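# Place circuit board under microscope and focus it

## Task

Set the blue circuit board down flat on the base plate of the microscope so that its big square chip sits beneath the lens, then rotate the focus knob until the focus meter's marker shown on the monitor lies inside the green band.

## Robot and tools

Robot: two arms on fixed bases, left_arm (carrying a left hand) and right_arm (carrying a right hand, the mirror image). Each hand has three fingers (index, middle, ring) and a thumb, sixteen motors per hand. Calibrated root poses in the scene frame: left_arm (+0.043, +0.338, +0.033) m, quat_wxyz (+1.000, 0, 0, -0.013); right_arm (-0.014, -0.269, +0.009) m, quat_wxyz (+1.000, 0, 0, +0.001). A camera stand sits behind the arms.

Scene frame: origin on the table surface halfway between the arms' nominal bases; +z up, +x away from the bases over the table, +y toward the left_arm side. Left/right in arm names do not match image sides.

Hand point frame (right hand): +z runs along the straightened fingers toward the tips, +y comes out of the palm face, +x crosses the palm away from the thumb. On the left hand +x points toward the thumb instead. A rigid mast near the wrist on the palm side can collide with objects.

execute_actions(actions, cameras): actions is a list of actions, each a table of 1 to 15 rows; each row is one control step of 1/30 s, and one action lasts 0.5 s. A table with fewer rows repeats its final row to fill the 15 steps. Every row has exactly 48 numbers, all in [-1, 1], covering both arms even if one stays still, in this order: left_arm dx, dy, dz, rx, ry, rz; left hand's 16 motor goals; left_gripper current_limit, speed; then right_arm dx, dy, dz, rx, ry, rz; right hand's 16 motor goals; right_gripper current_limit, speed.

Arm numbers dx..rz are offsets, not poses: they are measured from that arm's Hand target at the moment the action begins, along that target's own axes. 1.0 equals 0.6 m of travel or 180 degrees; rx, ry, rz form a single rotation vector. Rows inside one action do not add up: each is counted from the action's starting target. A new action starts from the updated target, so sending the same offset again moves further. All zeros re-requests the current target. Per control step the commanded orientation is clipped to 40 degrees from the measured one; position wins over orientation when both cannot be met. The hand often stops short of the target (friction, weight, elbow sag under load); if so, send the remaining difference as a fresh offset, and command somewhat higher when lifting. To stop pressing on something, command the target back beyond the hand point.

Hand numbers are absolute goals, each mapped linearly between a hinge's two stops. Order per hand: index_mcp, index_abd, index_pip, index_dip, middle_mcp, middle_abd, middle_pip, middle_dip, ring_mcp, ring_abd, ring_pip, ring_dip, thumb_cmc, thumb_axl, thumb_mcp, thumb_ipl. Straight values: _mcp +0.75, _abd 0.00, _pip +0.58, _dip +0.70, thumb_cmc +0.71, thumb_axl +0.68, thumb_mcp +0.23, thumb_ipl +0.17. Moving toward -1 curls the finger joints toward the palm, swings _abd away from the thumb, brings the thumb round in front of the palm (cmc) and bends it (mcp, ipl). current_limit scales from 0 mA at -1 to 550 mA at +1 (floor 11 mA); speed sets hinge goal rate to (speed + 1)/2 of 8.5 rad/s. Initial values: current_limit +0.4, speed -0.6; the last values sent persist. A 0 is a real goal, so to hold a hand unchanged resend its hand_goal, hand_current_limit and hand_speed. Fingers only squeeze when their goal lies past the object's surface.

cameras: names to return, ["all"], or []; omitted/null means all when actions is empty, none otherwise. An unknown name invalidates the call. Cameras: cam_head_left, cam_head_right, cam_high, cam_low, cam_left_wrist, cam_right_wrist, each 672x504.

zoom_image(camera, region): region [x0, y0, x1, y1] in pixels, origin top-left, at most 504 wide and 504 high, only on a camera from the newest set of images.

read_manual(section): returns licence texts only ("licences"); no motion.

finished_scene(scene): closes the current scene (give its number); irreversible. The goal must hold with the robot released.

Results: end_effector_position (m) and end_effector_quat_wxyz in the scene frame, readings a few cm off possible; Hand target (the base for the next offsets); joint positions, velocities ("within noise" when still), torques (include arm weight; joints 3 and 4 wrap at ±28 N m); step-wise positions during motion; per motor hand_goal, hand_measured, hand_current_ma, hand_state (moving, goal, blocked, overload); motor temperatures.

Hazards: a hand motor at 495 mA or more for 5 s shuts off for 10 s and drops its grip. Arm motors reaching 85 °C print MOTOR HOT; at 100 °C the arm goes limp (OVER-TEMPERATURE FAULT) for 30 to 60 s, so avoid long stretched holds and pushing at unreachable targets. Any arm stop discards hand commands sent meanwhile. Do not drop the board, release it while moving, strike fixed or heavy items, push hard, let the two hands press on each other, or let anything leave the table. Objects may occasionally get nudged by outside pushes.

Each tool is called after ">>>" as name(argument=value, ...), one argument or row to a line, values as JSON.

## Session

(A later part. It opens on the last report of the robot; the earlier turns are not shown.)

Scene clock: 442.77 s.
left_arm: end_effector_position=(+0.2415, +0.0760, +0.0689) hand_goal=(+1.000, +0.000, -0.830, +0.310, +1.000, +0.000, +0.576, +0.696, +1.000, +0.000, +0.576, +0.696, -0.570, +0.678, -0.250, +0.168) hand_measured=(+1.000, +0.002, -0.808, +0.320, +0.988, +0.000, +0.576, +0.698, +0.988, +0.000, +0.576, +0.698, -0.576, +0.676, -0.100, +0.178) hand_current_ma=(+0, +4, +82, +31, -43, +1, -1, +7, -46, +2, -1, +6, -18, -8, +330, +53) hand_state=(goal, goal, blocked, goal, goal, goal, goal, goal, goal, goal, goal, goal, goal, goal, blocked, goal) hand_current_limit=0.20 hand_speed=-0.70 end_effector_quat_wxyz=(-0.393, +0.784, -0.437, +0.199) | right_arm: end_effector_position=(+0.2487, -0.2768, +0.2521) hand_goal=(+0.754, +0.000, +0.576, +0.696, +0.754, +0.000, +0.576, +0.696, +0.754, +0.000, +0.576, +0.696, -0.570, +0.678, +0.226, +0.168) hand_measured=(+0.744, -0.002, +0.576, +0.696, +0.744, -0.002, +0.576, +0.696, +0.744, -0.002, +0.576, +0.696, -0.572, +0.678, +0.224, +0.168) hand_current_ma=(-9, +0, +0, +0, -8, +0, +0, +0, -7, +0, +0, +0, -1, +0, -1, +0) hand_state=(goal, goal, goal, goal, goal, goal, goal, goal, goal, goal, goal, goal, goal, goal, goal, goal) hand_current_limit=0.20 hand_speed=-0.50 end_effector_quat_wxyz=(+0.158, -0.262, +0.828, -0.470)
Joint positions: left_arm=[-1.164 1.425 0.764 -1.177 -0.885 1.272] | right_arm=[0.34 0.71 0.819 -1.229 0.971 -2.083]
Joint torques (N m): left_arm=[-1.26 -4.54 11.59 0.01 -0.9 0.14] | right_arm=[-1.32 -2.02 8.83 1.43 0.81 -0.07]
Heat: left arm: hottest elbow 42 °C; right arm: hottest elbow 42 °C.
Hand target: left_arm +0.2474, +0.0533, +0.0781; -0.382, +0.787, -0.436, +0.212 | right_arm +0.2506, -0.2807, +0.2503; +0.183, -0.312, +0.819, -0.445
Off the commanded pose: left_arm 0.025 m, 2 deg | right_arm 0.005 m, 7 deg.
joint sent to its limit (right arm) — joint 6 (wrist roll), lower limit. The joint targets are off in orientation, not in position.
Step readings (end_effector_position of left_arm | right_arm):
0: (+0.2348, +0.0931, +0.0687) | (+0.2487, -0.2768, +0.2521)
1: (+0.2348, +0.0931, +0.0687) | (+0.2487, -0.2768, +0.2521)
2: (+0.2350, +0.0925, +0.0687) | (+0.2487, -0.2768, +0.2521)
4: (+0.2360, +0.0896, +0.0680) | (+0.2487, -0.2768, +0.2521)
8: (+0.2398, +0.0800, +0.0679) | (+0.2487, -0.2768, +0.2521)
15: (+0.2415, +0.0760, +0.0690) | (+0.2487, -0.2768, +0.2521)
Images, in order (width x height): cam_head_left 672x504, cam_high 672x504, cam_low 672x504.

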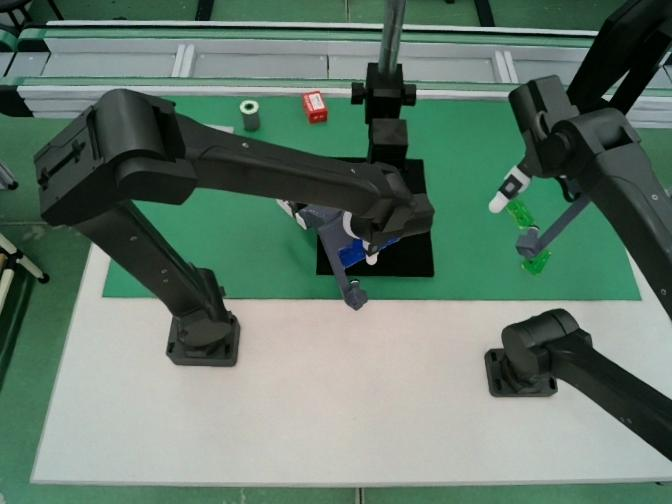

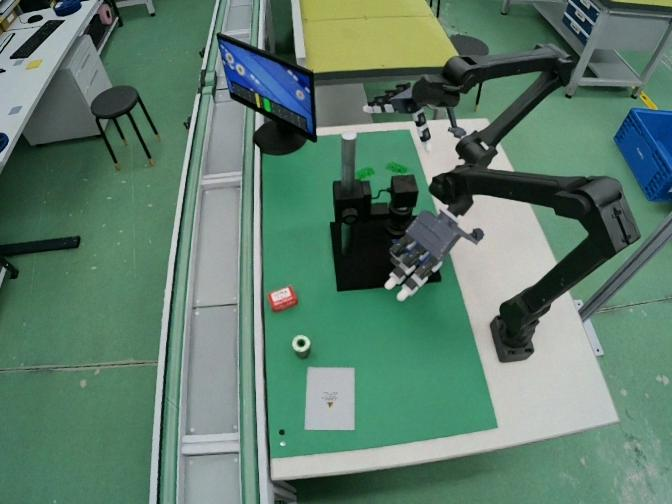

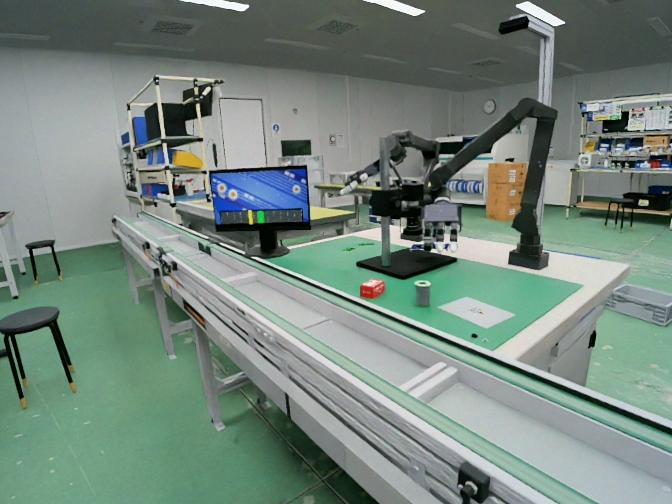

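>>> execute_actions(
  actions=[
    [[0.0053,0.0342,0.0375,0,0,0,1,0,-0.83,0.31,1,0,0.576,0.696,1,0,0.576,0.696,-0.571,0.678,-0.25,0.168,0.2,-0.7,0,0,0,0,0,0,0.754,0,0.576,0.696,0.754,0,0.576,0.696,0.754,0,0.576,0.696,-0.571,0.678,0.226,0.168,0.2,-0.5]],
  ],
  cameras=["cam_head_left","cam_low"],
)

>>> zoom_image(
  camera="cam_head_left",
  region=[260, 130, 460, 330],
)

>>> zoom_image(
  camera="cam_low",
  region=[370, 200, 490, 290],
)

Scene clock: 480.37 s.
left_arm: end_effector_position=(+0.2453, +0.0664, +0.0506) hand_goal=(+1.000, +0.000, -0.830, +0.310, +1.000, +0.000, +0.576, +0.696, +1.000, +0.000, +0.576, +0.696, -0.570, +0.678, -0.250, +0.168) hand_measured=(+0.996, +0.002, -0.826, +0.314, +0.988, +0.000, +0.576, +0.698, +0.988, +0.000, +0.576, +0.698, -0.572, +0.676, -0.244, +0.170) hand_current_ma=(-16, +4, +14, +10, -44, +1, -1, +7, -47, +2, -1, +6, -9, -7, +28, +11) hand_state=(goal, goal, goal, goal, goal, goal, goal, goal, goal, goal, goal, goal, goal, goal, goal, goal) hand_current_limit=0.20 hand_speed=-0.70 end_effector_quat_wxyz=(-0.391, +0.784, -0.438, +0.202) | right_arm: end_effector_position=(+0.2487, -0.2768, +0.2521) hand_goal=(+0.754, +0.000, +0.576, +0.696, +0.754, +0.000, +0.576, +0.696, +0.754, +0.000, +0.576, +0.696, -0.570, +0.678, +0.226, +0.168) hand_measured=(+0.744, -0.002, +0.576, +0.696, +0.744, -0.002, +0.576, +0.696, +0.744, -0.002, +0.576, +0.696, -0.572, +0.678, +0.224, +0.168) hand_current_ma=(-9, +0, +0, +0, -8, +0, +0, +0, -7, +0, +0, +0, -1, +0, -1, +0) hand_state=(goal, goal, goal, goal, goal, goal, goal, goal, goal, goal, goal, goal, goal, goal, goal, goal) hand_current_limit=0.20 hand_speed=-0.50 end_effector_quat_wxyz=(+0.158, -0.262, +0.828, -0.470)
Joint positions: left_arm=[-1.164 1.481 0.764 -1.108 -0.886 1.28] | right_arm=[0.34 0.71 0.819 -1.229 0.971 -2.083]
Joint torques (N m): left_arm=[0.21 -5.71 8.77 1.81 -1.03 0.27] | right_arm=[-1.14 -2.08 8.85 1.42 0.81 -0.09]
Motor temperatures (°C): left_arm=[21 25 48 22 26 24] | right_arm=[22 24 43 22 27 24]
Heat: left arm: hottest elbow 48 °C; right arm: hottest elbow 43 °C.
Hand target: left_arm +0.2533, +0.0533, +0.0480; -0.382, +0.787, -0.436, +0.212 | right_arm +0.2506, -0.2807, +0.2503; +0.183, -0.312, +0.819, -0.445
Off the commanded pose: left_arm 0.016 m, 2 deg | right_arm 0.005 m, 7 deg.
joint sent to its limit (right arm) — joint 6 (wrist roll), lower limit. The joint targets are off in orientation, not in position.
Step readings (end_effector_position of left_arm | right_arm):
0: (+0.2414, +0.0760, +0.0688) | (+0.2487, -0.2768, +0.2521)
1: (+0.2415, +0.0760, +0.0687) | (+0.2487, -0.2768, +0.2521)
2: (+0.2420, +0.0747, +0.0680) | (+0.2487, -0.2768, +0.2521)
4: (+0.2439, +0.0699, +0.0638) | (+0.2487, -0.2768, +0.2521)
8: (+0.2455, +0.0659, +0.0527) | (+0.2487, -0.2768, +0.2521)
15: (+0.2453, +0.0664, +0.0506) | (+0.2487, -0.2768, +0.2521)
Images, in order (width x height): cam_head_left 672x504, cam_low 672x504.

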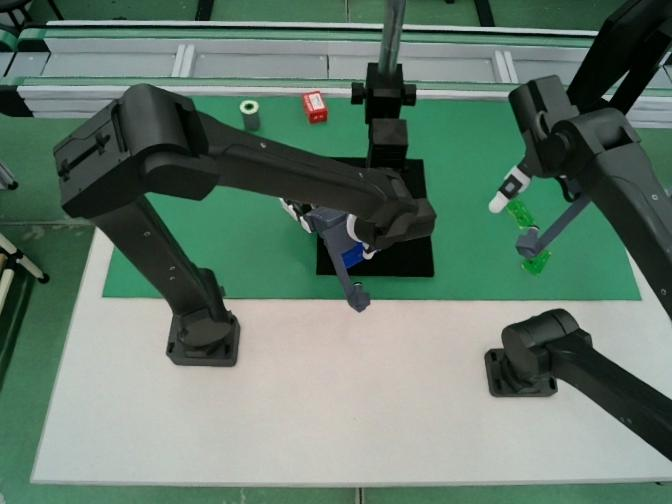

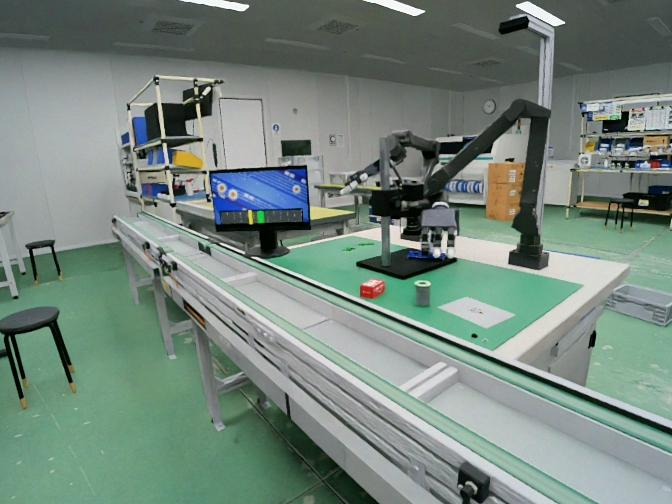

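Scaled by 2.520.

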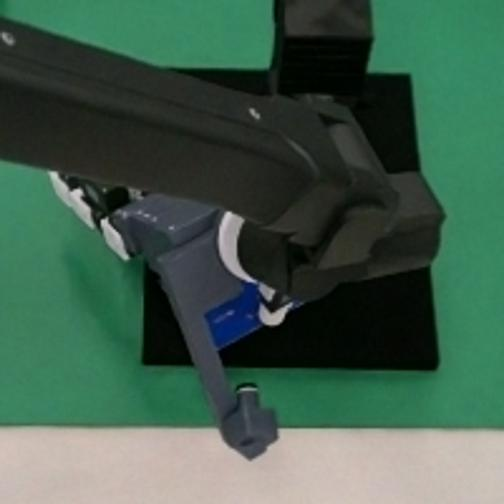

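Scaled by 4.200.

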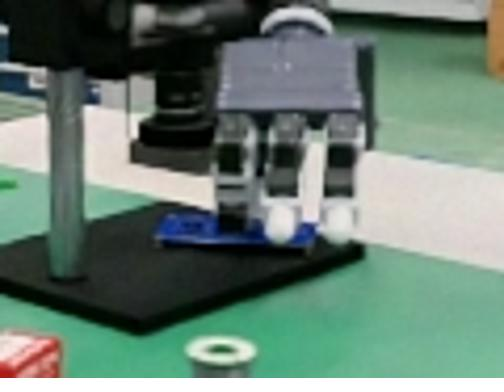

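>>> execute_actions(
  actions=[
    [[-0.02,-0.0657,-0.0513,0,0,0,1,0,-0.83,0.31,1,0,0.576,0.696,1,0,0.576,0.696,-0.571,0.678,-0.2,0.168,0.2,-0.7,0,0,0,0,0,0,0.754,0,0.576,0.696,0.754,0,0.576,0.696,0.754,0,0.576,0.696,-0.571,0.678,0.226,0.168,0.2,-0.5]],
    [[-0.1,-0.028,-0.0224,0,0,0,1,0,-0.83,0.31,1,0,0.576,0.696,1,0,0.576,0.696,-0.571,0.678,-0.2,0.168,0.2,-0.7,0,0,0,0,0,0,0.754,0,0.576,0.696,0.754,0,0.576,0.696,0.754,0,0.576,0.696,-0.571,0.678,0.226,0.168,0.2,-0.5]],
  ],
  cameras=["cam_head_left","cam_low"],
)

>>> zoom_image(
  camera="cam_head_left",
  region=[260, 130, 460, 330],
)

>>> zoom_image(
  camera="cam_low",
  region=[370, 200, 490, 290],
)

Scene clock: 491.33 s.
left_arm: end_effector_position=(+0.2214, +0.1069, +0.1265) hand_goal=(+1.000, +0.000, -0.830, +0.310, +1.000, +0.000, +0.576, +0.696, +1.000, +0.000, +0.576, +0.696, -0.570, +0.678, -0.200, +0.168) hand_measured=(+0.994, +0.002, -0.826, +0.314, +0.988, +0.000, +0.576, +0.698, +0.988, +0.000, +0.576, +0.698, -0.572, +0.676, -0.202, +0.170) hand_current_ma=(-20, +4, +14, +10, -44, +1, -1, +7, -47, +2, -1, +6, -6, -6, -9, +8) hand_state=(goal, goal, goal, goal, goal, goal, goal, goal, goal, goal, goal, goal, goal, goal, goal, goal) hand_current_limit=0.20 hand_speed=-0.70 end_effector_quat_wxyz=(-0.376, +0.791, -0.430, +0.219) | right_arm: end_effector_position=(+0.2487, -0.2768, +0.2521) hand_goal=(+0.754, +0.000, +0.576, +0.696, +0.754, +0.000, +0.576, +0.696, +0.754, +0.000, +0.576, +0.696, -0.570, +0.678, +0.226, +0.168) hand_measured=(+0.744, -0.002, +0.576, +0.696, +0.744, -0.002, +0.576, +0.696, +0.744, -0.002, +0.576, +0.696, -0.572, +0.678, +0.224, +0.168) hand_current_ma=(-9, +0, +0, +0, -8, +0, +0, +0, -7, +0, +0, +0, -1, +0, -1, +0) hand_state=(goal, goal, goal, goal, goal, goal, goal, goal, goal, goal, goal, goal, goal, goal, goal, goal) hand_current_limit=0.20 hand_speed=-0.50 end_effector_quat_wxyz=(+0.158, -0.262, +0.828, -0.470)
Joint positions: left_arm=[-1.189 1.189 0.732 -1.346 -0.879 1.244] | right_arm=[0.34 0.71 0.819 -1.229 0.971 -2.083]
Joint torques (N m): left_arm=[-1.26 -4.13 7.35 -0.44 -0.85 0.02] | right_arm=[-1.08 -2.14 8.81 1.43 0.8 -0.08]
Heat: left arm: hottest elbow 47 °C; right arm: hottest elbow 43 °C.
Hand target: left_arm +0.2151, +0.1142, +0.1197; -0.382, +0.787, -0.436, +0.212 | right_arm +0.2506, -0.2807, +0.2503; +0.183, -0.312, +0.819, -0.445
Off the commanded pose: left_arm 0.012 m, 1 deg | right_arm 0.005 m, 7 deg.
joint sent to its limit (right arm) — joint 6 (wrist roll), lower limit. The joint targets are off in orientation, not in position.
Step readings (end_effector_position of left_arm | right_arm):
0: (+0.2453, +0.0664, +0.0506) | (+0.2487, -0.2768, +0.2521)
1: (+0.2453, +0.0664, +0.0506) | (+0.2487, -0.2768, +0.2521)
2: (+0.2449, +0.0669, +0.0511) | (+0.2487, -0.2768, +0.2521)
4: (+0.2437, +0.0697, +0.0557) | (+0.2487, -0.2768, +0.2521)
8: (+0.2416, +0.0751, +0.0746) | (+0.2487, -0.2768, +0.2521)
15: (+0.2397, +0.0801, +0.0843) | (+0.2487, -0.2768, +0.2521)
16: (+0.2396, +0.0805, +0.0846) | (+0.2487, -0.2768, +0.2521)
17: (+0.2389, +0.0815, +0.0857) | (+0.2487, -0.2768, +0.2521)
19: (+0.2357, +0.0865, +0.0934) | (+0.2487, -0.2768, +0.2521)
23: (+0.2284, +0.0993, +0.1154) | (+0.2487, -0.2768, +0.2521)
30: (+0.2220, +0.1061, +0.1263) | (+0.2487, -0.2768, +0.2521)
Images, in order (width x height): cam_head_left 672x504, cam_low 672x504.

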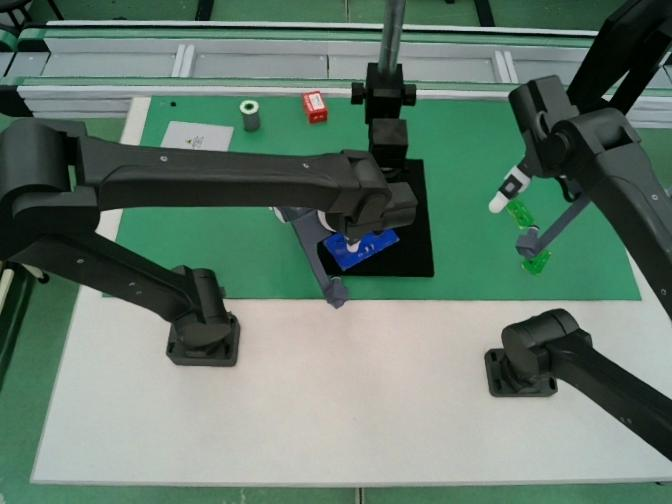

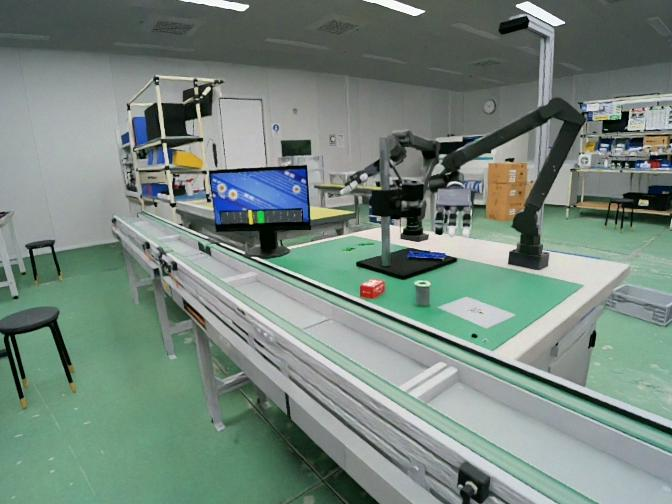

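Scaled by 2.520.

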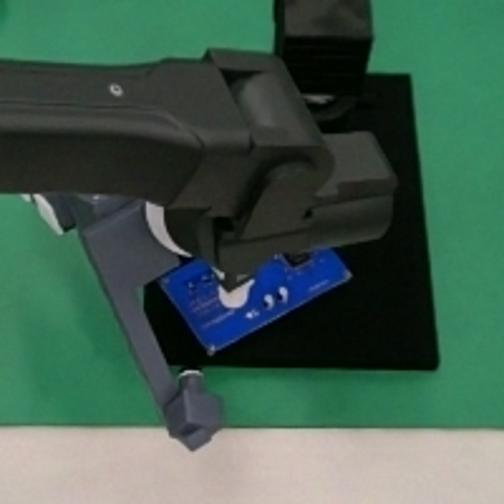

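Scaled by 4.200.

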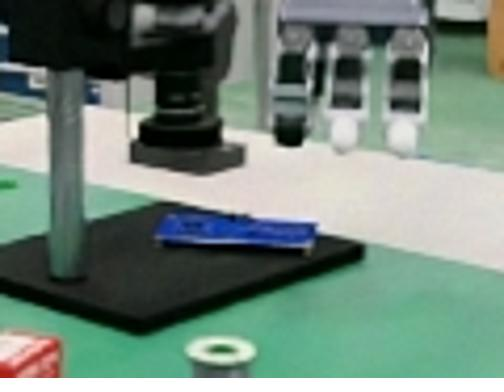

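>>> execute_actions(
  actions=[
    [[0.002,0.0956,-0.1764,0.044,0,0,0.342,0,0.576,0.696,0.342,0,0.576,0.696,0.9,0,0.576,0.696,-0.571,0.678,0.226,0.168,0.2,-0.5,0,0,0,0,0,0,0.754,0,0.576,0.696,0.754,0,0.576,0.696,0.754,0,0.576,0.696,-0.571,0.678,0.226,0.168,0.2,-0.5]],
    [[0.111,0.0735,-0.0605,0,0,0,0.342,0,0.576,0.696,0.342,0,0.576,0.696,0.9,0,0.576,0.696,-0.571,0.678,0.226,0.168,0.2,-0.5,0,0,0,0,0,0,0.754,0,0.576,0.696,0.754,0,0.576,0.696,0.754,0,0.576,0.696,-0.571,0.678,0.226,0.168,0.2,-0.5]],
  ],
  cameras=["cam_head_left","cam_low"],
)

>>> zoom_image(
  camera="cam_head_left",
  region=[260, 150, 460, 350],
)

Scene clock: 518.03 s.
left_arm: end_effector_position=(+0.1074, -0.0137, +0.1120) hand_goal=(+0.342, +0.000, +0.576, +0.696, +0.342, +0.000, +0.576, +0.696, +0.900, +0.000, +0.576, +0.696, -0.570, +0.678, +0.226, +0.168) hand_measured=(+0.338, +0.002, +0.570, +0.694, +0.338, +0.000, +0.576, +0.698, +0.892, +0.000, +0.576, +0.698, -0.570, +0.676, +0.220, +0.170) hand_current_ma=(-15, +4, -16, -8, -16, +1, -1, +7, -33, +2, -1, +6, -2, -5, -30, +5) hand_state=(goal, goal, goal, goal, goal, goal, goal, goal, goal, goal, goal, goal, goal, goal, goal, goal) hand_current_limit=0.20 hand_speed=-0.50 end_effector_quat_wxyz=(-0.407, +0.758, -0.451, +0.238) | right_arm: end_effector_position=(+0.2487, -0.2768, +0.2521) hand_goal=(+0.754, +0.000, +0.576, +0.696, +0.754, +0.000, +0.576, +0.696, +0.754, +0.000, +0.576, +0.696, -0.570, +0.678, +0.226, +0.168) hand_measured=(+0.744, -0.002, +0.576, +0.696, +0.744, -0.002, +0.576, +0.696, +0.744, -0.002, +0.576, +0.696, -0.572, +0.678, +0.224, +0.168) hand_current_ma=(-9, +0, +0, +0, -8, +0, +0, +0, -7, +0, +0, +0, -1, +0, -1, +0) hand_state=(goal, goal, goal, goal, goal, goal, goal, goal, goal, goal, goal, goal, goal, goal, goal, goal) hand_current_limit=0.20 hand_speed=-0.50 end_effector_quat_wxyz=(+0.158, -0.262, +0.828, -0.470)
Joint positions: left_arm=[-1.626 1.61 1.047 -1.7 -0.765 0.704] | right_arm=[0.34 0.71 0.819 -1.229 0.971 -2.083]
Joint torques (N m): left_arm=[-0.73 -8.41 11.14 -1.02 -0.64 0.01] | right_arm=[-1.32 -1.96 8.84 1.42 0.82 -0.08]
Motor temperatures (°C): left_arm=[21 25 43 22 27 24] | right_arm=[22 24 43 22 27 24]
Heat: left arm: hottest elbow 43 °C; right arm: hottest elbow 43 °C.
Hand target: left_arm +0.1052, -0.0346, +0.1201; -0.436, +0.759, -0.420, +0.241 | right_arm +0.2506, -0.2807, +0.2503; +0.183, -0.312, +0.819, -0.445
Off the commanded pose: left_arm 0.023 m, 5 deg | right_arm 0.005 m, 7 deg.
joint read past its limit (left arm) — joint 4 (wrist pitch), lower limit.
joint sent to its limit (left arm) — joint 4 (wrist pitch), lower limit. The joint targets are off in orientation, not in position.
joint sent to its limit (right arm) — joint 6 (wrist roll), lower limit. The joint targets are off in orientation, not in position.
Step readings (end_effector_position of left_arm | right_arm):
0: (+0.2214, +0.1069, +0.1265) | (+0.2487, -0.2768, +0.2521)
1: (+0.2207, +0.1069, +0.1265) | (+0.2487, -0.2768, +0.2521)
2: (+0.2164, +0.1074, +0.1267) | (+0.2487, -0.2768, +0.2521)
4: (+0.1895, +0.1048, +0.1250) | (+0.2487, -0.2768, +0.2521)
8: (+0.1323, +0.0925, +0.1209) | (+0.2487, -0.2768, +0.2521)
15: (+0.1157, +0.0705, +0.1257) | (+0.2487, -0.2768, +0.2521)
16: (+0.1162, +0.0693, +0.1268) | (+0.2487, -0.2768, +0.2521)
17: (+0.1156, +0.0667, +0.1277) | (+0.2487, -0.2768, +0.2521)
19: (+0.1136, +0.0498, +0.1274) | (+0.2487, -0.2768, +0.2521)
23: (+0.1080, +0.0017, +0.1179) | (+0.2487, -0.2768, +0.2521)
30: (+0.1072, -0.0119, +0.1111) | (+0.2487, -0.2768, +0.2521)
Images, in order (width x height): cam_head_left 672x504, cam_low 672x504.

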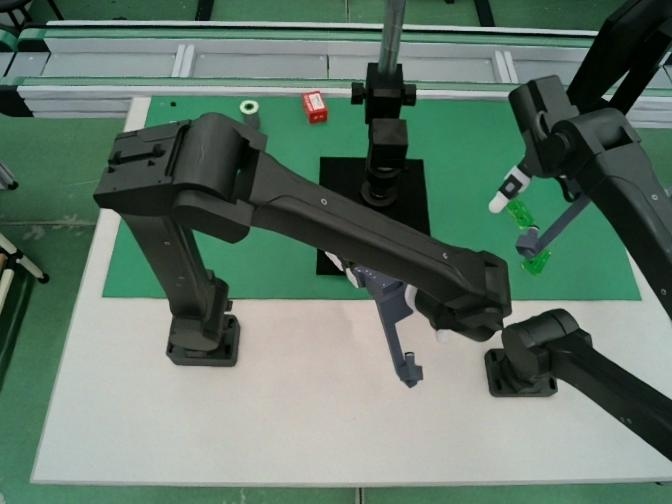

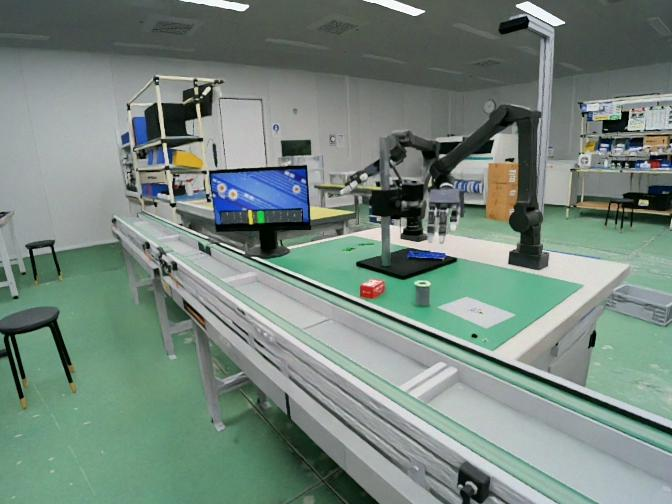

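Scaled by 2.520.

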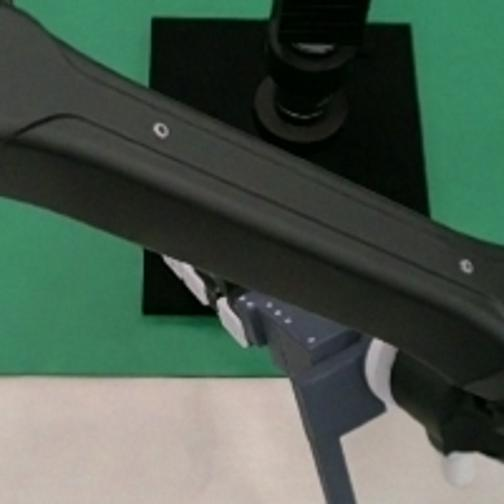

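>>> execute_actions(
  actions=[
    [[0.0468,0.0097,-0.0168,-0.044,0,0,0.452,0,0.576,0.696,0.452,0,0.576,0.696,0.9,0,0.576,0.696,-0.571,0.678,0.226,0.168,0.2,-0.5,0,0,0,0,0,0,0.754,0,0.576,0.696,0.754,0,0.576,0.696,0.754,0,0.576,0.696,-0.571,0.678,0.226,0.168,0.2,-0.5]],
  ],
  cameras=["cam_head_right","cam_low","cam_left_wrist","cam_high"],
)

>>> zoom_image(
  camera="cam_low",
  region=[370, 200, 490, 290],
)

Scene clock: 535.37 s.
left_arm: end_effector_position=(+0.1094, -0.0478, +0.1159) hand_goal=(+0.452, +0.000, +0.576, +0.696, +0.452, +0.000, +0.576, +0.696, +0.900, +0.000, +0.576, +0.696, -0.570, +0.678, +0.226, +0.168) hand_measured=(+0.436, +0.002, +0.572, +0.694, +0.436, +0.000, +0.576, +0.698, +0.892, +0.000, +0.576, +0.698, -0.570, +0.676, +0.220, +0.170) hand_current_ma=(-62, +4, -15, -8, -59, +1, -1, +7, -33, +2, -1, +6, -2, -5, -30, +5) hand_state=(goal, goal, goal, goal, goal, goal, goal, goal, goal, goal, goal, goal, goal, goal, goal, goal) hand_current_limit=0.20 hand_speed=-0.50 end_effector_quat_wxyz=(-0.389, +0.783, -0.438, +0.212) | right_arm: end_effector_position=(+0.2487, -0.2768, +0.2521) hand_goal=(+0.754, +0.000, +0.576, +0.696, +0.754, +0.000, +0.576, +0.696, +0.754, +0.000, +0.576, +0.696, -0.570, +0.678, +0.226, +0.168) hand_measured=(+0.744, -0.002, +0.576, +0.696, +0.744, -0.002, +0.576, +0.696, +0.744, -0.002, +0.576, +0.696, -0.572, +0.678, +0.224, +0.168) hand_current_ma=(-9, +0, +0, +0, -8, +0, +0, +0, -7, +0, +0, +0, -1, +0, -1, +0) hand_state=(goal, goal, goal, goal, goal, goal, goal, goal, goal, goal, goal, goal, goal, goal, goal, goal) hand_current_limit=0.20 hand_speed=-0.50 end_effector_quat_wxyz=(+0.158, -0.262, +0.828, -0.470)
Joint positions: left_arm=[-1.588 1.663 1.153 -1.7 -0.711 0.733] | right_arm=[0.34 0.71 0.819 -1.229 0.971 -2.083]
Joint torques (N m): left_arm=[-0.03 -8.82 11.33 -0.95 -0.56 0.21] | right_arm=[-1.26 -1.9 8.81 1.42 0.81 -0.08]
Heat: left arm: hottest elbow 42 °C; right arm: hottest elbow 43 °C.
Hand target: left_arm +0.1102, -0.0646, +0.1202; -0.382, +0.787, -0.436, +0.212 | right_arm +0.2506, -0.2807, +0.2503; +0.183, -0.312, +0.819, -0.445
Off the commanded pose: left_arm 0.017 m, 1 deg | right_arm 0.005 m, 7 deg.
joint read past its limit (left arm) — joint 4 (wrist pitch), lower limit.
joint sent to its limit (left arm) — joint 4 (wrist pitch), lower limit. The joint targets still meet the commanded pose.
joint sent to its limit (right arm) — joint 6 (wrist roll), lower limit. The joint targets are off in orientation, not in position.
Step readings (end_effector_position of left_arm | right_arm):
0: (+0.1075, -0.0137, +0.1120) | (+0.2487, -0.2768, +0.2521)
1: (+0.1073, -0.0140, +0.1121) | (+0.2487, -0.2768, +0.2521)
2: (+0.1059, -0.0150, +0.1119) | (+0.2487, -0.2768, +0.2521)
4: (+0.1038, -0.0226, +0.1126) | (+0.2487, -0.2768, +0.2521)
8: (+0.1078, -0.0436, +0.1166) | (+0.2487, -0.2768, +0.2521)
15: (+0.1097, -0.0482, +0.1166) | (+0.2487, -0.2768, +0.2521)
Images, in order (width x height): cam_head_right 672x504, cam_high 672x504, cam_low 672x504, cam_left_wrist 672x504.

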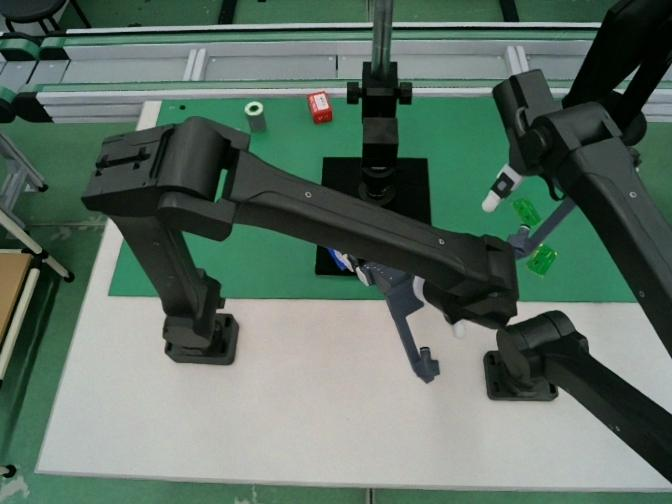

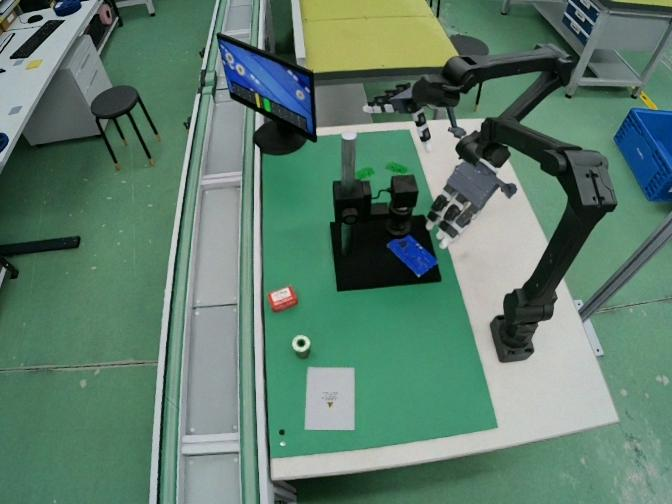

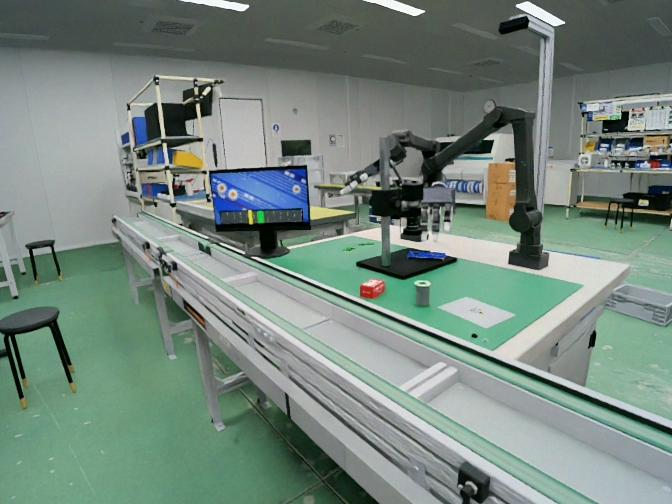

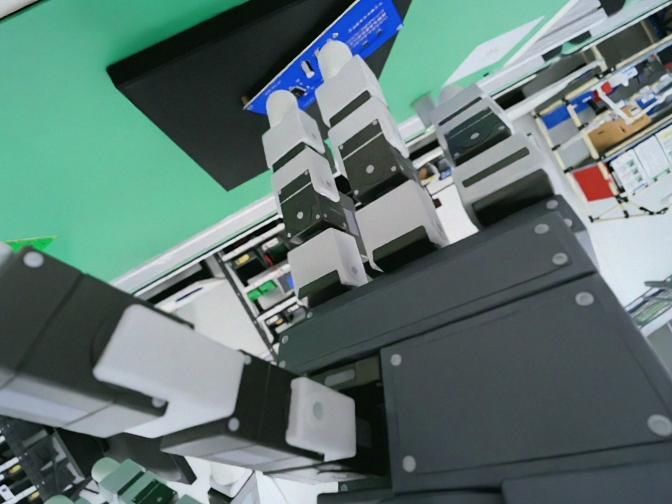

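Scaled by 4.200.

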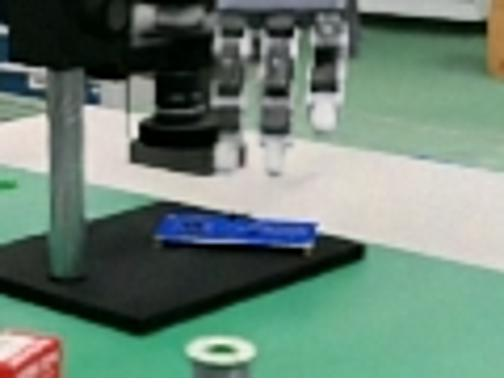

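>>> zoom_image(
  camera="cam_high",
  region=[320, 160, 470, 310],
)

Scaled by 3.360.

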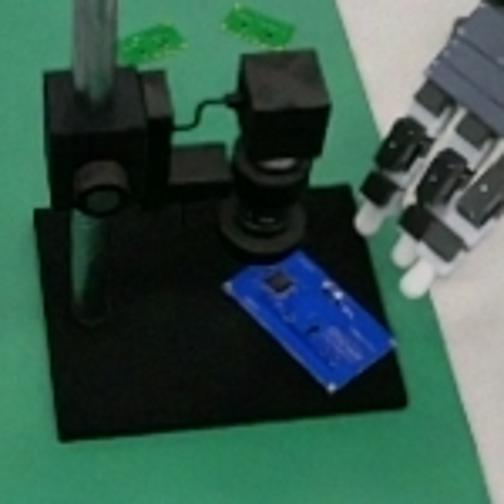

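>>> execute_actions(
  actions=[
    [[0,0.063,0.0493,0,0,0,0.452,0,0.576,0.696,0.452,0,0.576,0.696,0.9,0,0.576,0.696,-0.571,0.678,0.226,0.168,0.2,-0.5,0,0,0,0,0,0,0.754,0,0.576,0.696,0.754,0,0.576,0.696,0.754,0,0.576,0.696,-0.571,0.678,0.226,0.168,0.2,-0.5]],
  ],
  cameras=["cam_low","cam_high"],
)

>>> zoom_image(
  camera="cam_low",
  region=[370, 200, 490, 290],
)

>>> zoom_image(
  camera="cam_high",
  region=[320, 160, 470, 310],
)

Scene clock: 542.33 s.
left_arm: end_effector_position=(+0.1082, -0.0665, +0.0792) hand_goal=(+0.452, +0.000, +0.576, +0.696, +0.452, +0.000, +0.576, +0.696, +0.900, +0.000, +0.576, +0.696, -0.570, +0.678, +0.226, +0.168) hand_measured=(+0.438, +0.002, +0.572, +0.694, +0.440, +0.000, +0.576, +0.698, +0.892, +0.000, +0.576, +0.698, -0.570, +0.676, +0.220, +0.170) hand_current_ma=(-52, +4, -14, -8, -49, +1, -1, +7, -33, +2, -1, +6, -2, -5, -30, +5) hand_state=(goal, goal, goal, goal, goal, goal, goal, goal, goal, goal, goal, goal, goal, goal, goal, goal) hand_current_limit=0.20 hand_speed=-0.50 end_effector_quat_wxyz=(-0.379, +0.788, -0.435, +0.216) | right_arm: end_effector_position=(+0.2487, -0.2768, +0.2521) hand_goal=(+0.754, +0.000, +0.576, +0.696, +0.754, +0.000, +0.576, +0.696, +0.754, +0.000, +0.576, +0.696, -0.570, +0.678, +0.226, +0.168) hand_measured=(+0.744, -0.002, +0.576, +0.696, +0.744, -0.002, +0.576, +0.696, +0.744, -0.002, +0.576, +0.696, -0.572, +0.678, +0.224, +0.168) hand_current_ma=(-9, +0, +0, +0, -8, +0, +0, +0, -7, +0, +0, +0, -1, +0, -1, +0) hand_state=(goal, goal, goal, goal, goal, goal, goal, goal, goal, goal, goal, goal, goal, goal, goal, goal) hand_current_limit=0.20 hand_speed=-0.50 end_effector_quat_wxyz=(+0.158, -0.262, +0.828, -0.470)
Joint positions: left_arm=[-1.588 1.741 1.153 -1.597 -0.71 0.733] | right_arm=[0.34 0.71 0.819 -1.229 0.971 -2.083]
Joint torques (N m): left_arm=[-0.09 -9.7 6.97 -0.44 -0.6 0.15] | right_arm=[-1.14 -2.02 8.77 1.36 0.82 -0.1]
Heat: left arm: hottest elbow 43 °C; right arm: hottest elbow 43 °C.
Hand target: left_arm +0.1101, -0.0648, +0.0722; -0.382, +0.787, -0.436, +0.212 | right_arm +0.2506, -0.2807, +0.2503; +0.183, -0.312, +0.819, -0.445
Off the commanded pose: left_arm 0.007 m, 1 deg | right_arm 0.005 m, 7 deg.
joint sent to its limit (right arm) — joint 6 (wrist roll), lower limit. The joint targets are off in orientation, not in position.
Step readings (end_effector_position of left_arm | right_arm):
0: (+0.1093, -0.0478, +0.1159) | (+0.2487, -0.2768, +0.2521)
1: (+0.1093, -0.0479, +0.1158) | (+0.2487, -0.2768, +0.2521)
2: (+0.1093, -0.0491, +0.1146) | (+0.2487, -0.2768, +0.2521)
4: (+0.1090, -0.0554, +0.1086) | (+0.2487, -0.2768, +0.2521)
8: (+0.1085, -0.0638, +0.0901) | (+0.2487, -0.2768, +0.2521)
15: (+0.1082, -0.0663, +0.0793) | (+0.2487, -0.2768, +0.2521)
Images, in order (width x height): cam_high 672x504, cam_low 672x504.

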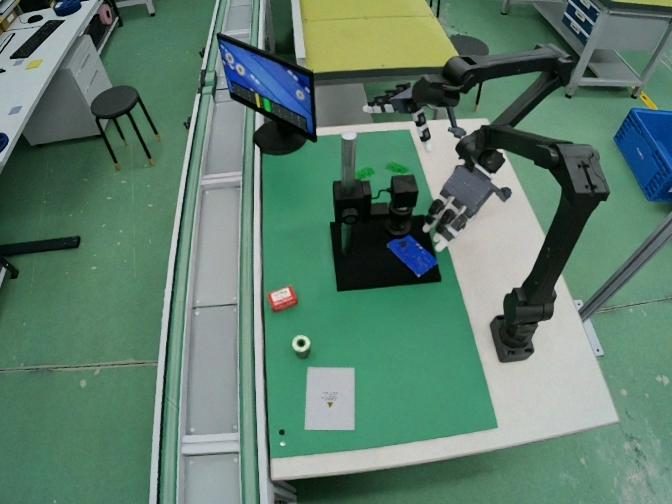

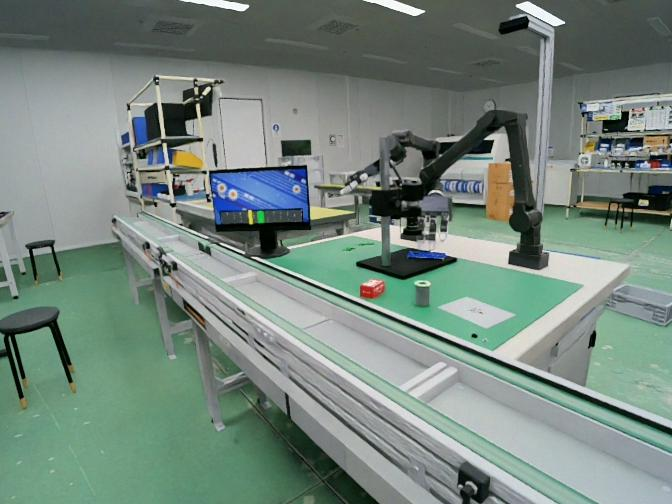

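Scaled by 4.200.

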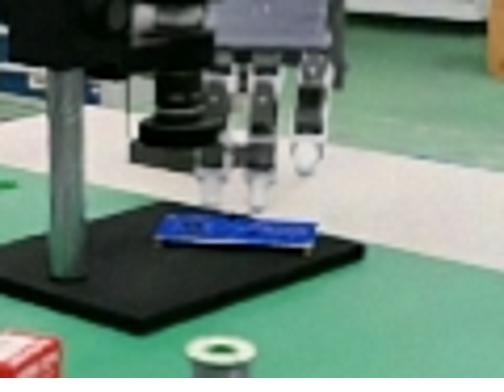

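Scaled by 3.360.

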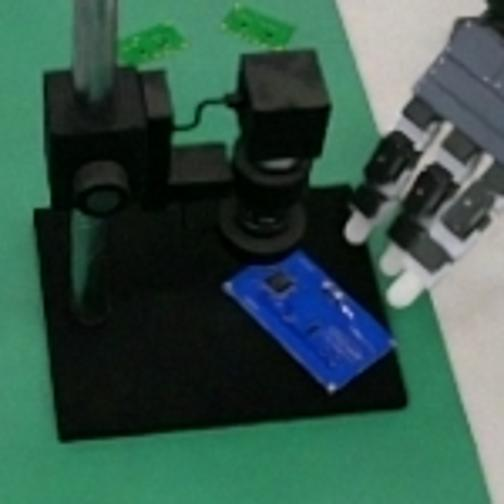

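>>> execute_actions(
  actions=[
    [[-0.0283,0.0131,0.0103,0,0,0,0.452,0,0.576,0.696,0.452,0,0.576,0.696,0.9,0,0.576,0.696,-0.571,0.678,0.226,0.168,0.2,-0.5,0,0,0,0,0,0,0.754,0,0.576,0.696,0.754,0,0.576,0.696,0.754,0,0.576,0.696,-0.571,0.678,0.226,0.168,0.2,-0.5]],
  ],
  cameras=["cam_low","cam_high"],
)

>>> zoom_image(
  camera="cam_low",
  region=[370, 200, 490, 290],
)

>>> zoom_image(
  camera="cam_high",
  region=[370, 210, 450, 290],
)

Scene clock: 549.90 s.
left_arm: end_effector_position=(+0.1048, -0.0632, +0.0748) hand_goal=(+0.452, +0.000, +0.576, +0.696, +0.452, +0.000, +0.576, +0.696, +0.900, +0.000, +0.576, +0.696, -0.570, +0.678, +0.226, +0.168) hand_measured=(+0.450, +0.022, +0.576, +0.694, +0.440, +0.000, +0.576, +0.698, +0.890, +0.000, +0.576, +0.698, -0.570, +0.676, +0.220, +0.170) hand_current_ma=(-5, +70, -2, -6, -47, +1, -1, +7, -34, +2, -1, +6, -2, -5, -30, +4) hand_state=(goal, blocked, goal, goal, goal, goal, goal, goal, goal, goal, goal, goal, goal, goal, goal, goal) hand_current_limit=0.20 hand_speed=-0.50 end_effector_quat_wxyz=(-0.372, +0.792, -0.430, +0.223) | right_arm: end_effector_position=(+0.2487, -0.2768, +0.2521) hand_goal=(+0.754, +0.000, +0.576, +0.696, +0.754, +0.000, +0.576, +0.696, +0.754, +0.000, +0.576, +0.696, -0.570, +0.678, +0.226, +0.168) hand_measured=(+0.744, -0.002, +0.576, +0.696, +0.744, -0.002, +0.576, +0.696, +0.744, -0.002, +0.576, +0.696, -0.572, +0.678, +0.224, +0.168) hand_current_ma=(-9, +0, +0, +0, -8, +0, +0, +0, -7, +0, +0, +0, -1, +0, -1, +0) hand_state=(goal, goal, goal, goal, goal, goal, goal, goal, goal, goal, goal, goal, goal, goal, goal, goal) hand_current_limit=0.20 hand_speed=-0.50 end_effector_quat_wxyz=(+0.158, -0.262, +0.828, -0.470)
Joint positions: left_arm=[-1.6 1.732 1.126 -1.572 -0.708 0.71] | right_arm=[0.34 0.71 0.819 -1.229 0.971 -2.083]
Joint torques (N m): left_arm=[-0.85 -10.29 5.04 -0.47 -0.16 0.17] | right_arm=[-1.14 -1.96 8.83 1.39 0.81 -0.09]
Heat: left arm: hottest elbow 42 °C; right arm: hottest elbow 43 °C.
Hand target: left_arm +0.1011, -0.0503, +0.0621; -0.382, +0.787, -0.436, +0.212 | right_arm +0.2506, -0.2807, +0.2503; +0.183, -0.312, +0.819, -0.445
Off the commanded pose: left_arm 0.018 m, 2 deg | right_arm 0.005 m, 7 deg.
joint sent to its limit (right arm) — joint 6 (wrist roll), lower limit. The joint targets are off in orientation, not in position.
Step readings (end_effector_position of left_arm | right_arm):
0: (+0.1082, -0.0666, +0.0792) | (+0.2487, -0.2768, +0.2521)
1: (+0.1082, -0.0666, +0.0792) | (+0.2487, -0.2768, +0.2521)
2: (+0.1080, -0.0664, +0.0786) | (+0.2487, -0.2768, +0.2521)
4: (+0.1081, -0.0648, +0.0762) | (+0.2487, -0.2768, +0.2521)
8: (+0.1054, -0.0634, +0.0752) | (+0.2487, -0.2768, +0.2521)
15: (+0.1047, -0.0631, +0.0747) | (+0.2487, -0.2768, +0.2521)
Images, in order (width x height): cam_high 672x504, cam_low 672x504.

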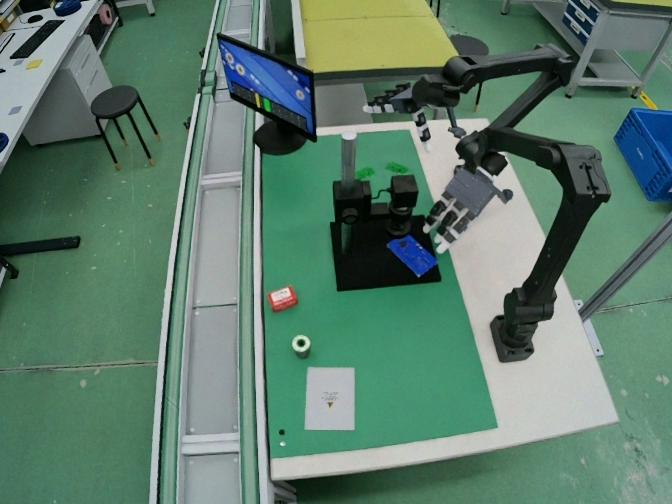

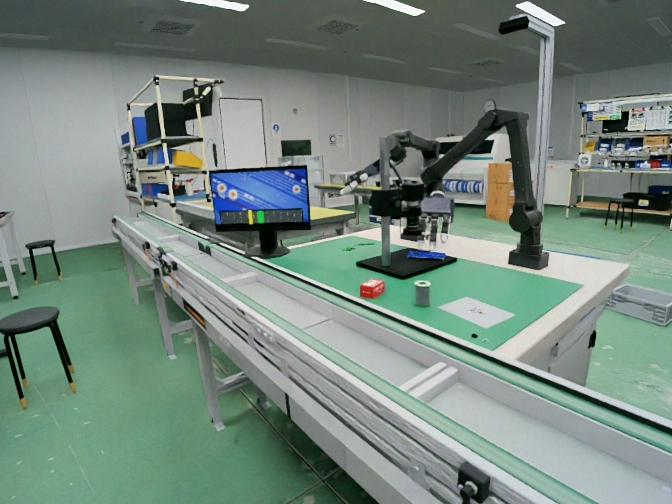

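Scaled by 4.200.

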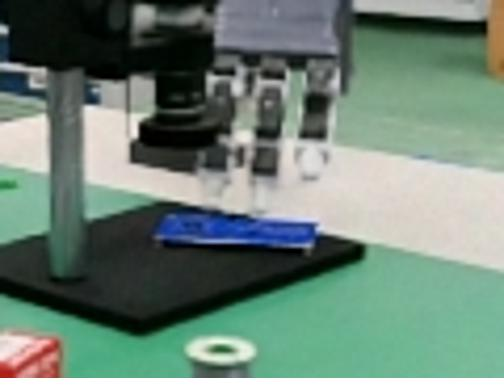

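Scaled by 6.300.

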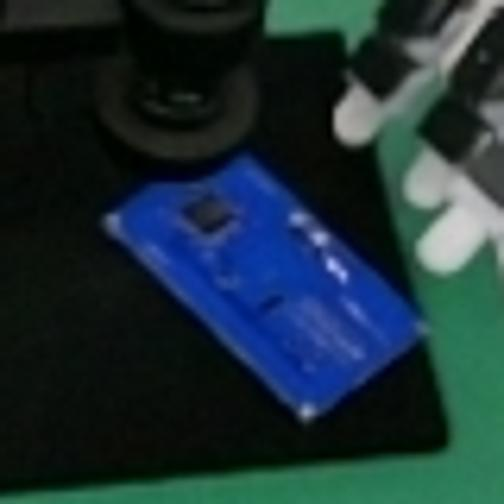

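>>> execute_actions(
  actions=[
    [[-0.0027,-0.0677,0.0215,0,0,0,0.452,0,0.576,0.696,0.452,0,0.576,0.696,0.9,0,0.576,0.696,-0.571,0.678,0.226,0.168,0.2,-0.5,0,0,0,0,0,0,0.754,0,0.576,0.696,0.754,0,0.576,0.696,0.754,0,0.576,0.696,-0.571,0.678,0.226,0.168,0.2,-0.5]],
  ],
  cameras=["cam_low","cam_high"],
)

>>> zoom_image(
  camera="cam_low",
  region=[370, 200, 490, 290],
)

>>> zoom_image(
  camera="cam_high",
  region=[370, 210, 450, 290],
)

Scene clock: 572.60 s.
left_arm: end_effector_position=(+0.1291, -0.0364, +0.0898) hand_goal=(+0.452, +0.000, +0.576, +0.696, +0.452, +0.000, +0.576, +0.696, +0.900, +0.000, +0.576, +0.696, -0.570, +0.678, +0.226, +0.168) hand_measured=(+0.444, +0.002, +0.574, +0.694, +0.440, +0.000, +0.576, +0.698, +0.890, +0.000, +0.576, +0.698, -0.570, +0.676, +0.220, +0.170) hand_current_ma=(-28, +7, -7, -7, -47, +1, -1, +7, -34, +2, -1, +6, -2, -5, -30, +4) hand_state=(goal, goal, goal, goal, goal, goal, goal, goal, goal, goal, goal, goal, goal, goal, goal, goal) hand_current_limit=0.20 hand_speed=-0.50 end_effector_quat_wxyz=(-0.378, +0.790, -0.432, +0.216) | right_arm: end_effector_position=(+0.2487, -0.2768, +0.2521) hand_goal=(+0.754, +0.000, +0.576, +0.696, +0.754, +0.000, +0.576, +0.696, +0.754, +0.000, +0.576, +0.696, -0.570, +0.678, +0.226, +0.168) hand_measured=(+0.744, -0.002, +0.576, +0.696, +0.744, -0.002, +0.576, +0.696, +0.744, -0.002, +0.576, +0.696, -0.572, +0.678, +0.224, +0.168) hand_current_ma=(-9, +0, +0, +0, -8, +0, +0, +0, -7, +0, +0, +0, -1, +0, -1, +0) hand_state=(goal, goal, goal, goal, goal, goal, goal, goal, goal, goal, goal, goal, goal, goal, goal, goal) hand_current_limit=0.20 hand_speed=-0.50 end_effector_quat_wxyz=(+0.158, -0.262, +0.828, -0.470)
Joint positions: left_arm=[-1.539 1.649 1.066 -1.567 -0.734 0.779] | right_arm=[0.34 0.71 0.819 -1.229 0.971 -2.083]
Joint torques (N m): left_arm=[-0.15 -10.11 6.37 -0.55 -0.72 0.21] | right_arm=[-1.32 -2.08 8.85 1.46 0.82 -0.09]
Heat: left arm: hottest elbow 40 °C; right arm: hottest elbow 43 °C.
Hand target: left_arm +0.1301, -0.0302, +0.0861; -0.382, +0.787, -0.436, +0.212 | right_arm +0.2506, -0.2807, +0.2503; +0.183, -0.312, +0.819, -0.445
Off the commanded pose: left_arm 0.007 m, 1 deg | right_arm 0.005 m, 7 deg.
joint sent to its limit (right arm) — joint 6 (wrist roll), lower limit. The joint targets are off in orientation, not in position.
Step readings (end_effector_position of left_arm | right_arm):
0: (+0.1048, -0.0632, +0.0748) | (+0.2487, -0.2768, +0.2521)
1: (+0.1050, -0.0631, +0.0749) | (+0.2487, -0.2768, +0.2521)
2: (+0.1055, -0.0624, +0.0755) | (+0.2487, -0.2768, +0.2521)
4: (+0.1083, -0.0552, +0.0769) | (+0.2487, -0.2768, +0.2521)
8: (+0.1214, -0.0393, +0.0829) | (+0.2487, -0.2768, +0.2521)
15: (+0.1296, -0.0369, +0.0900) | (+0.2487, -0.2768, +0.2521)
Images, in order (width x height): cam_high 672x504, cam_low 672x504.

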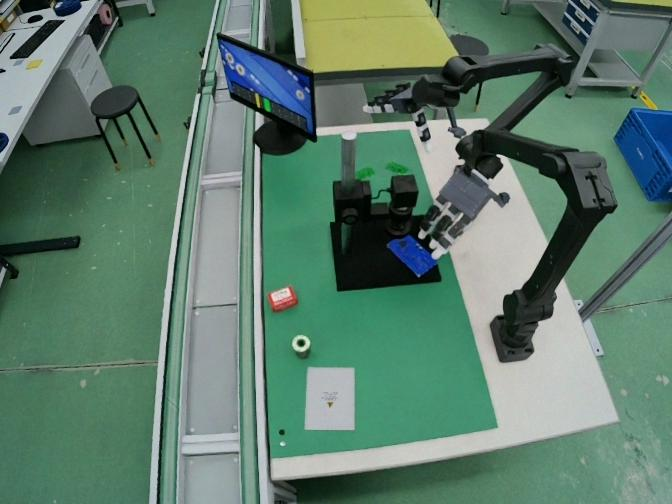

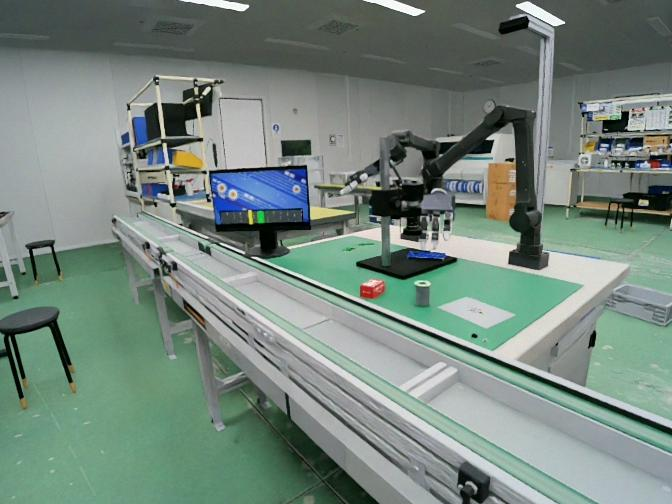

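Scaled by 4.200.

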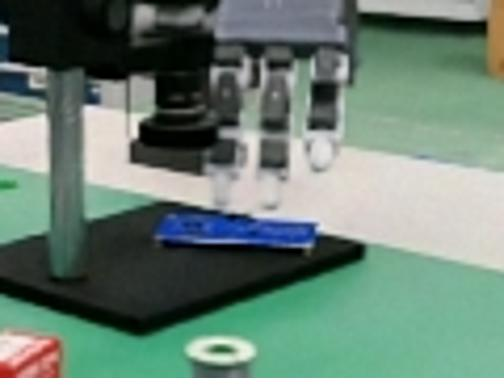

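Scaled by 6.300.

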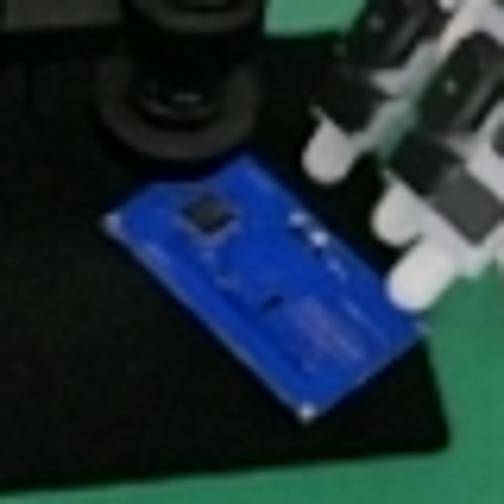

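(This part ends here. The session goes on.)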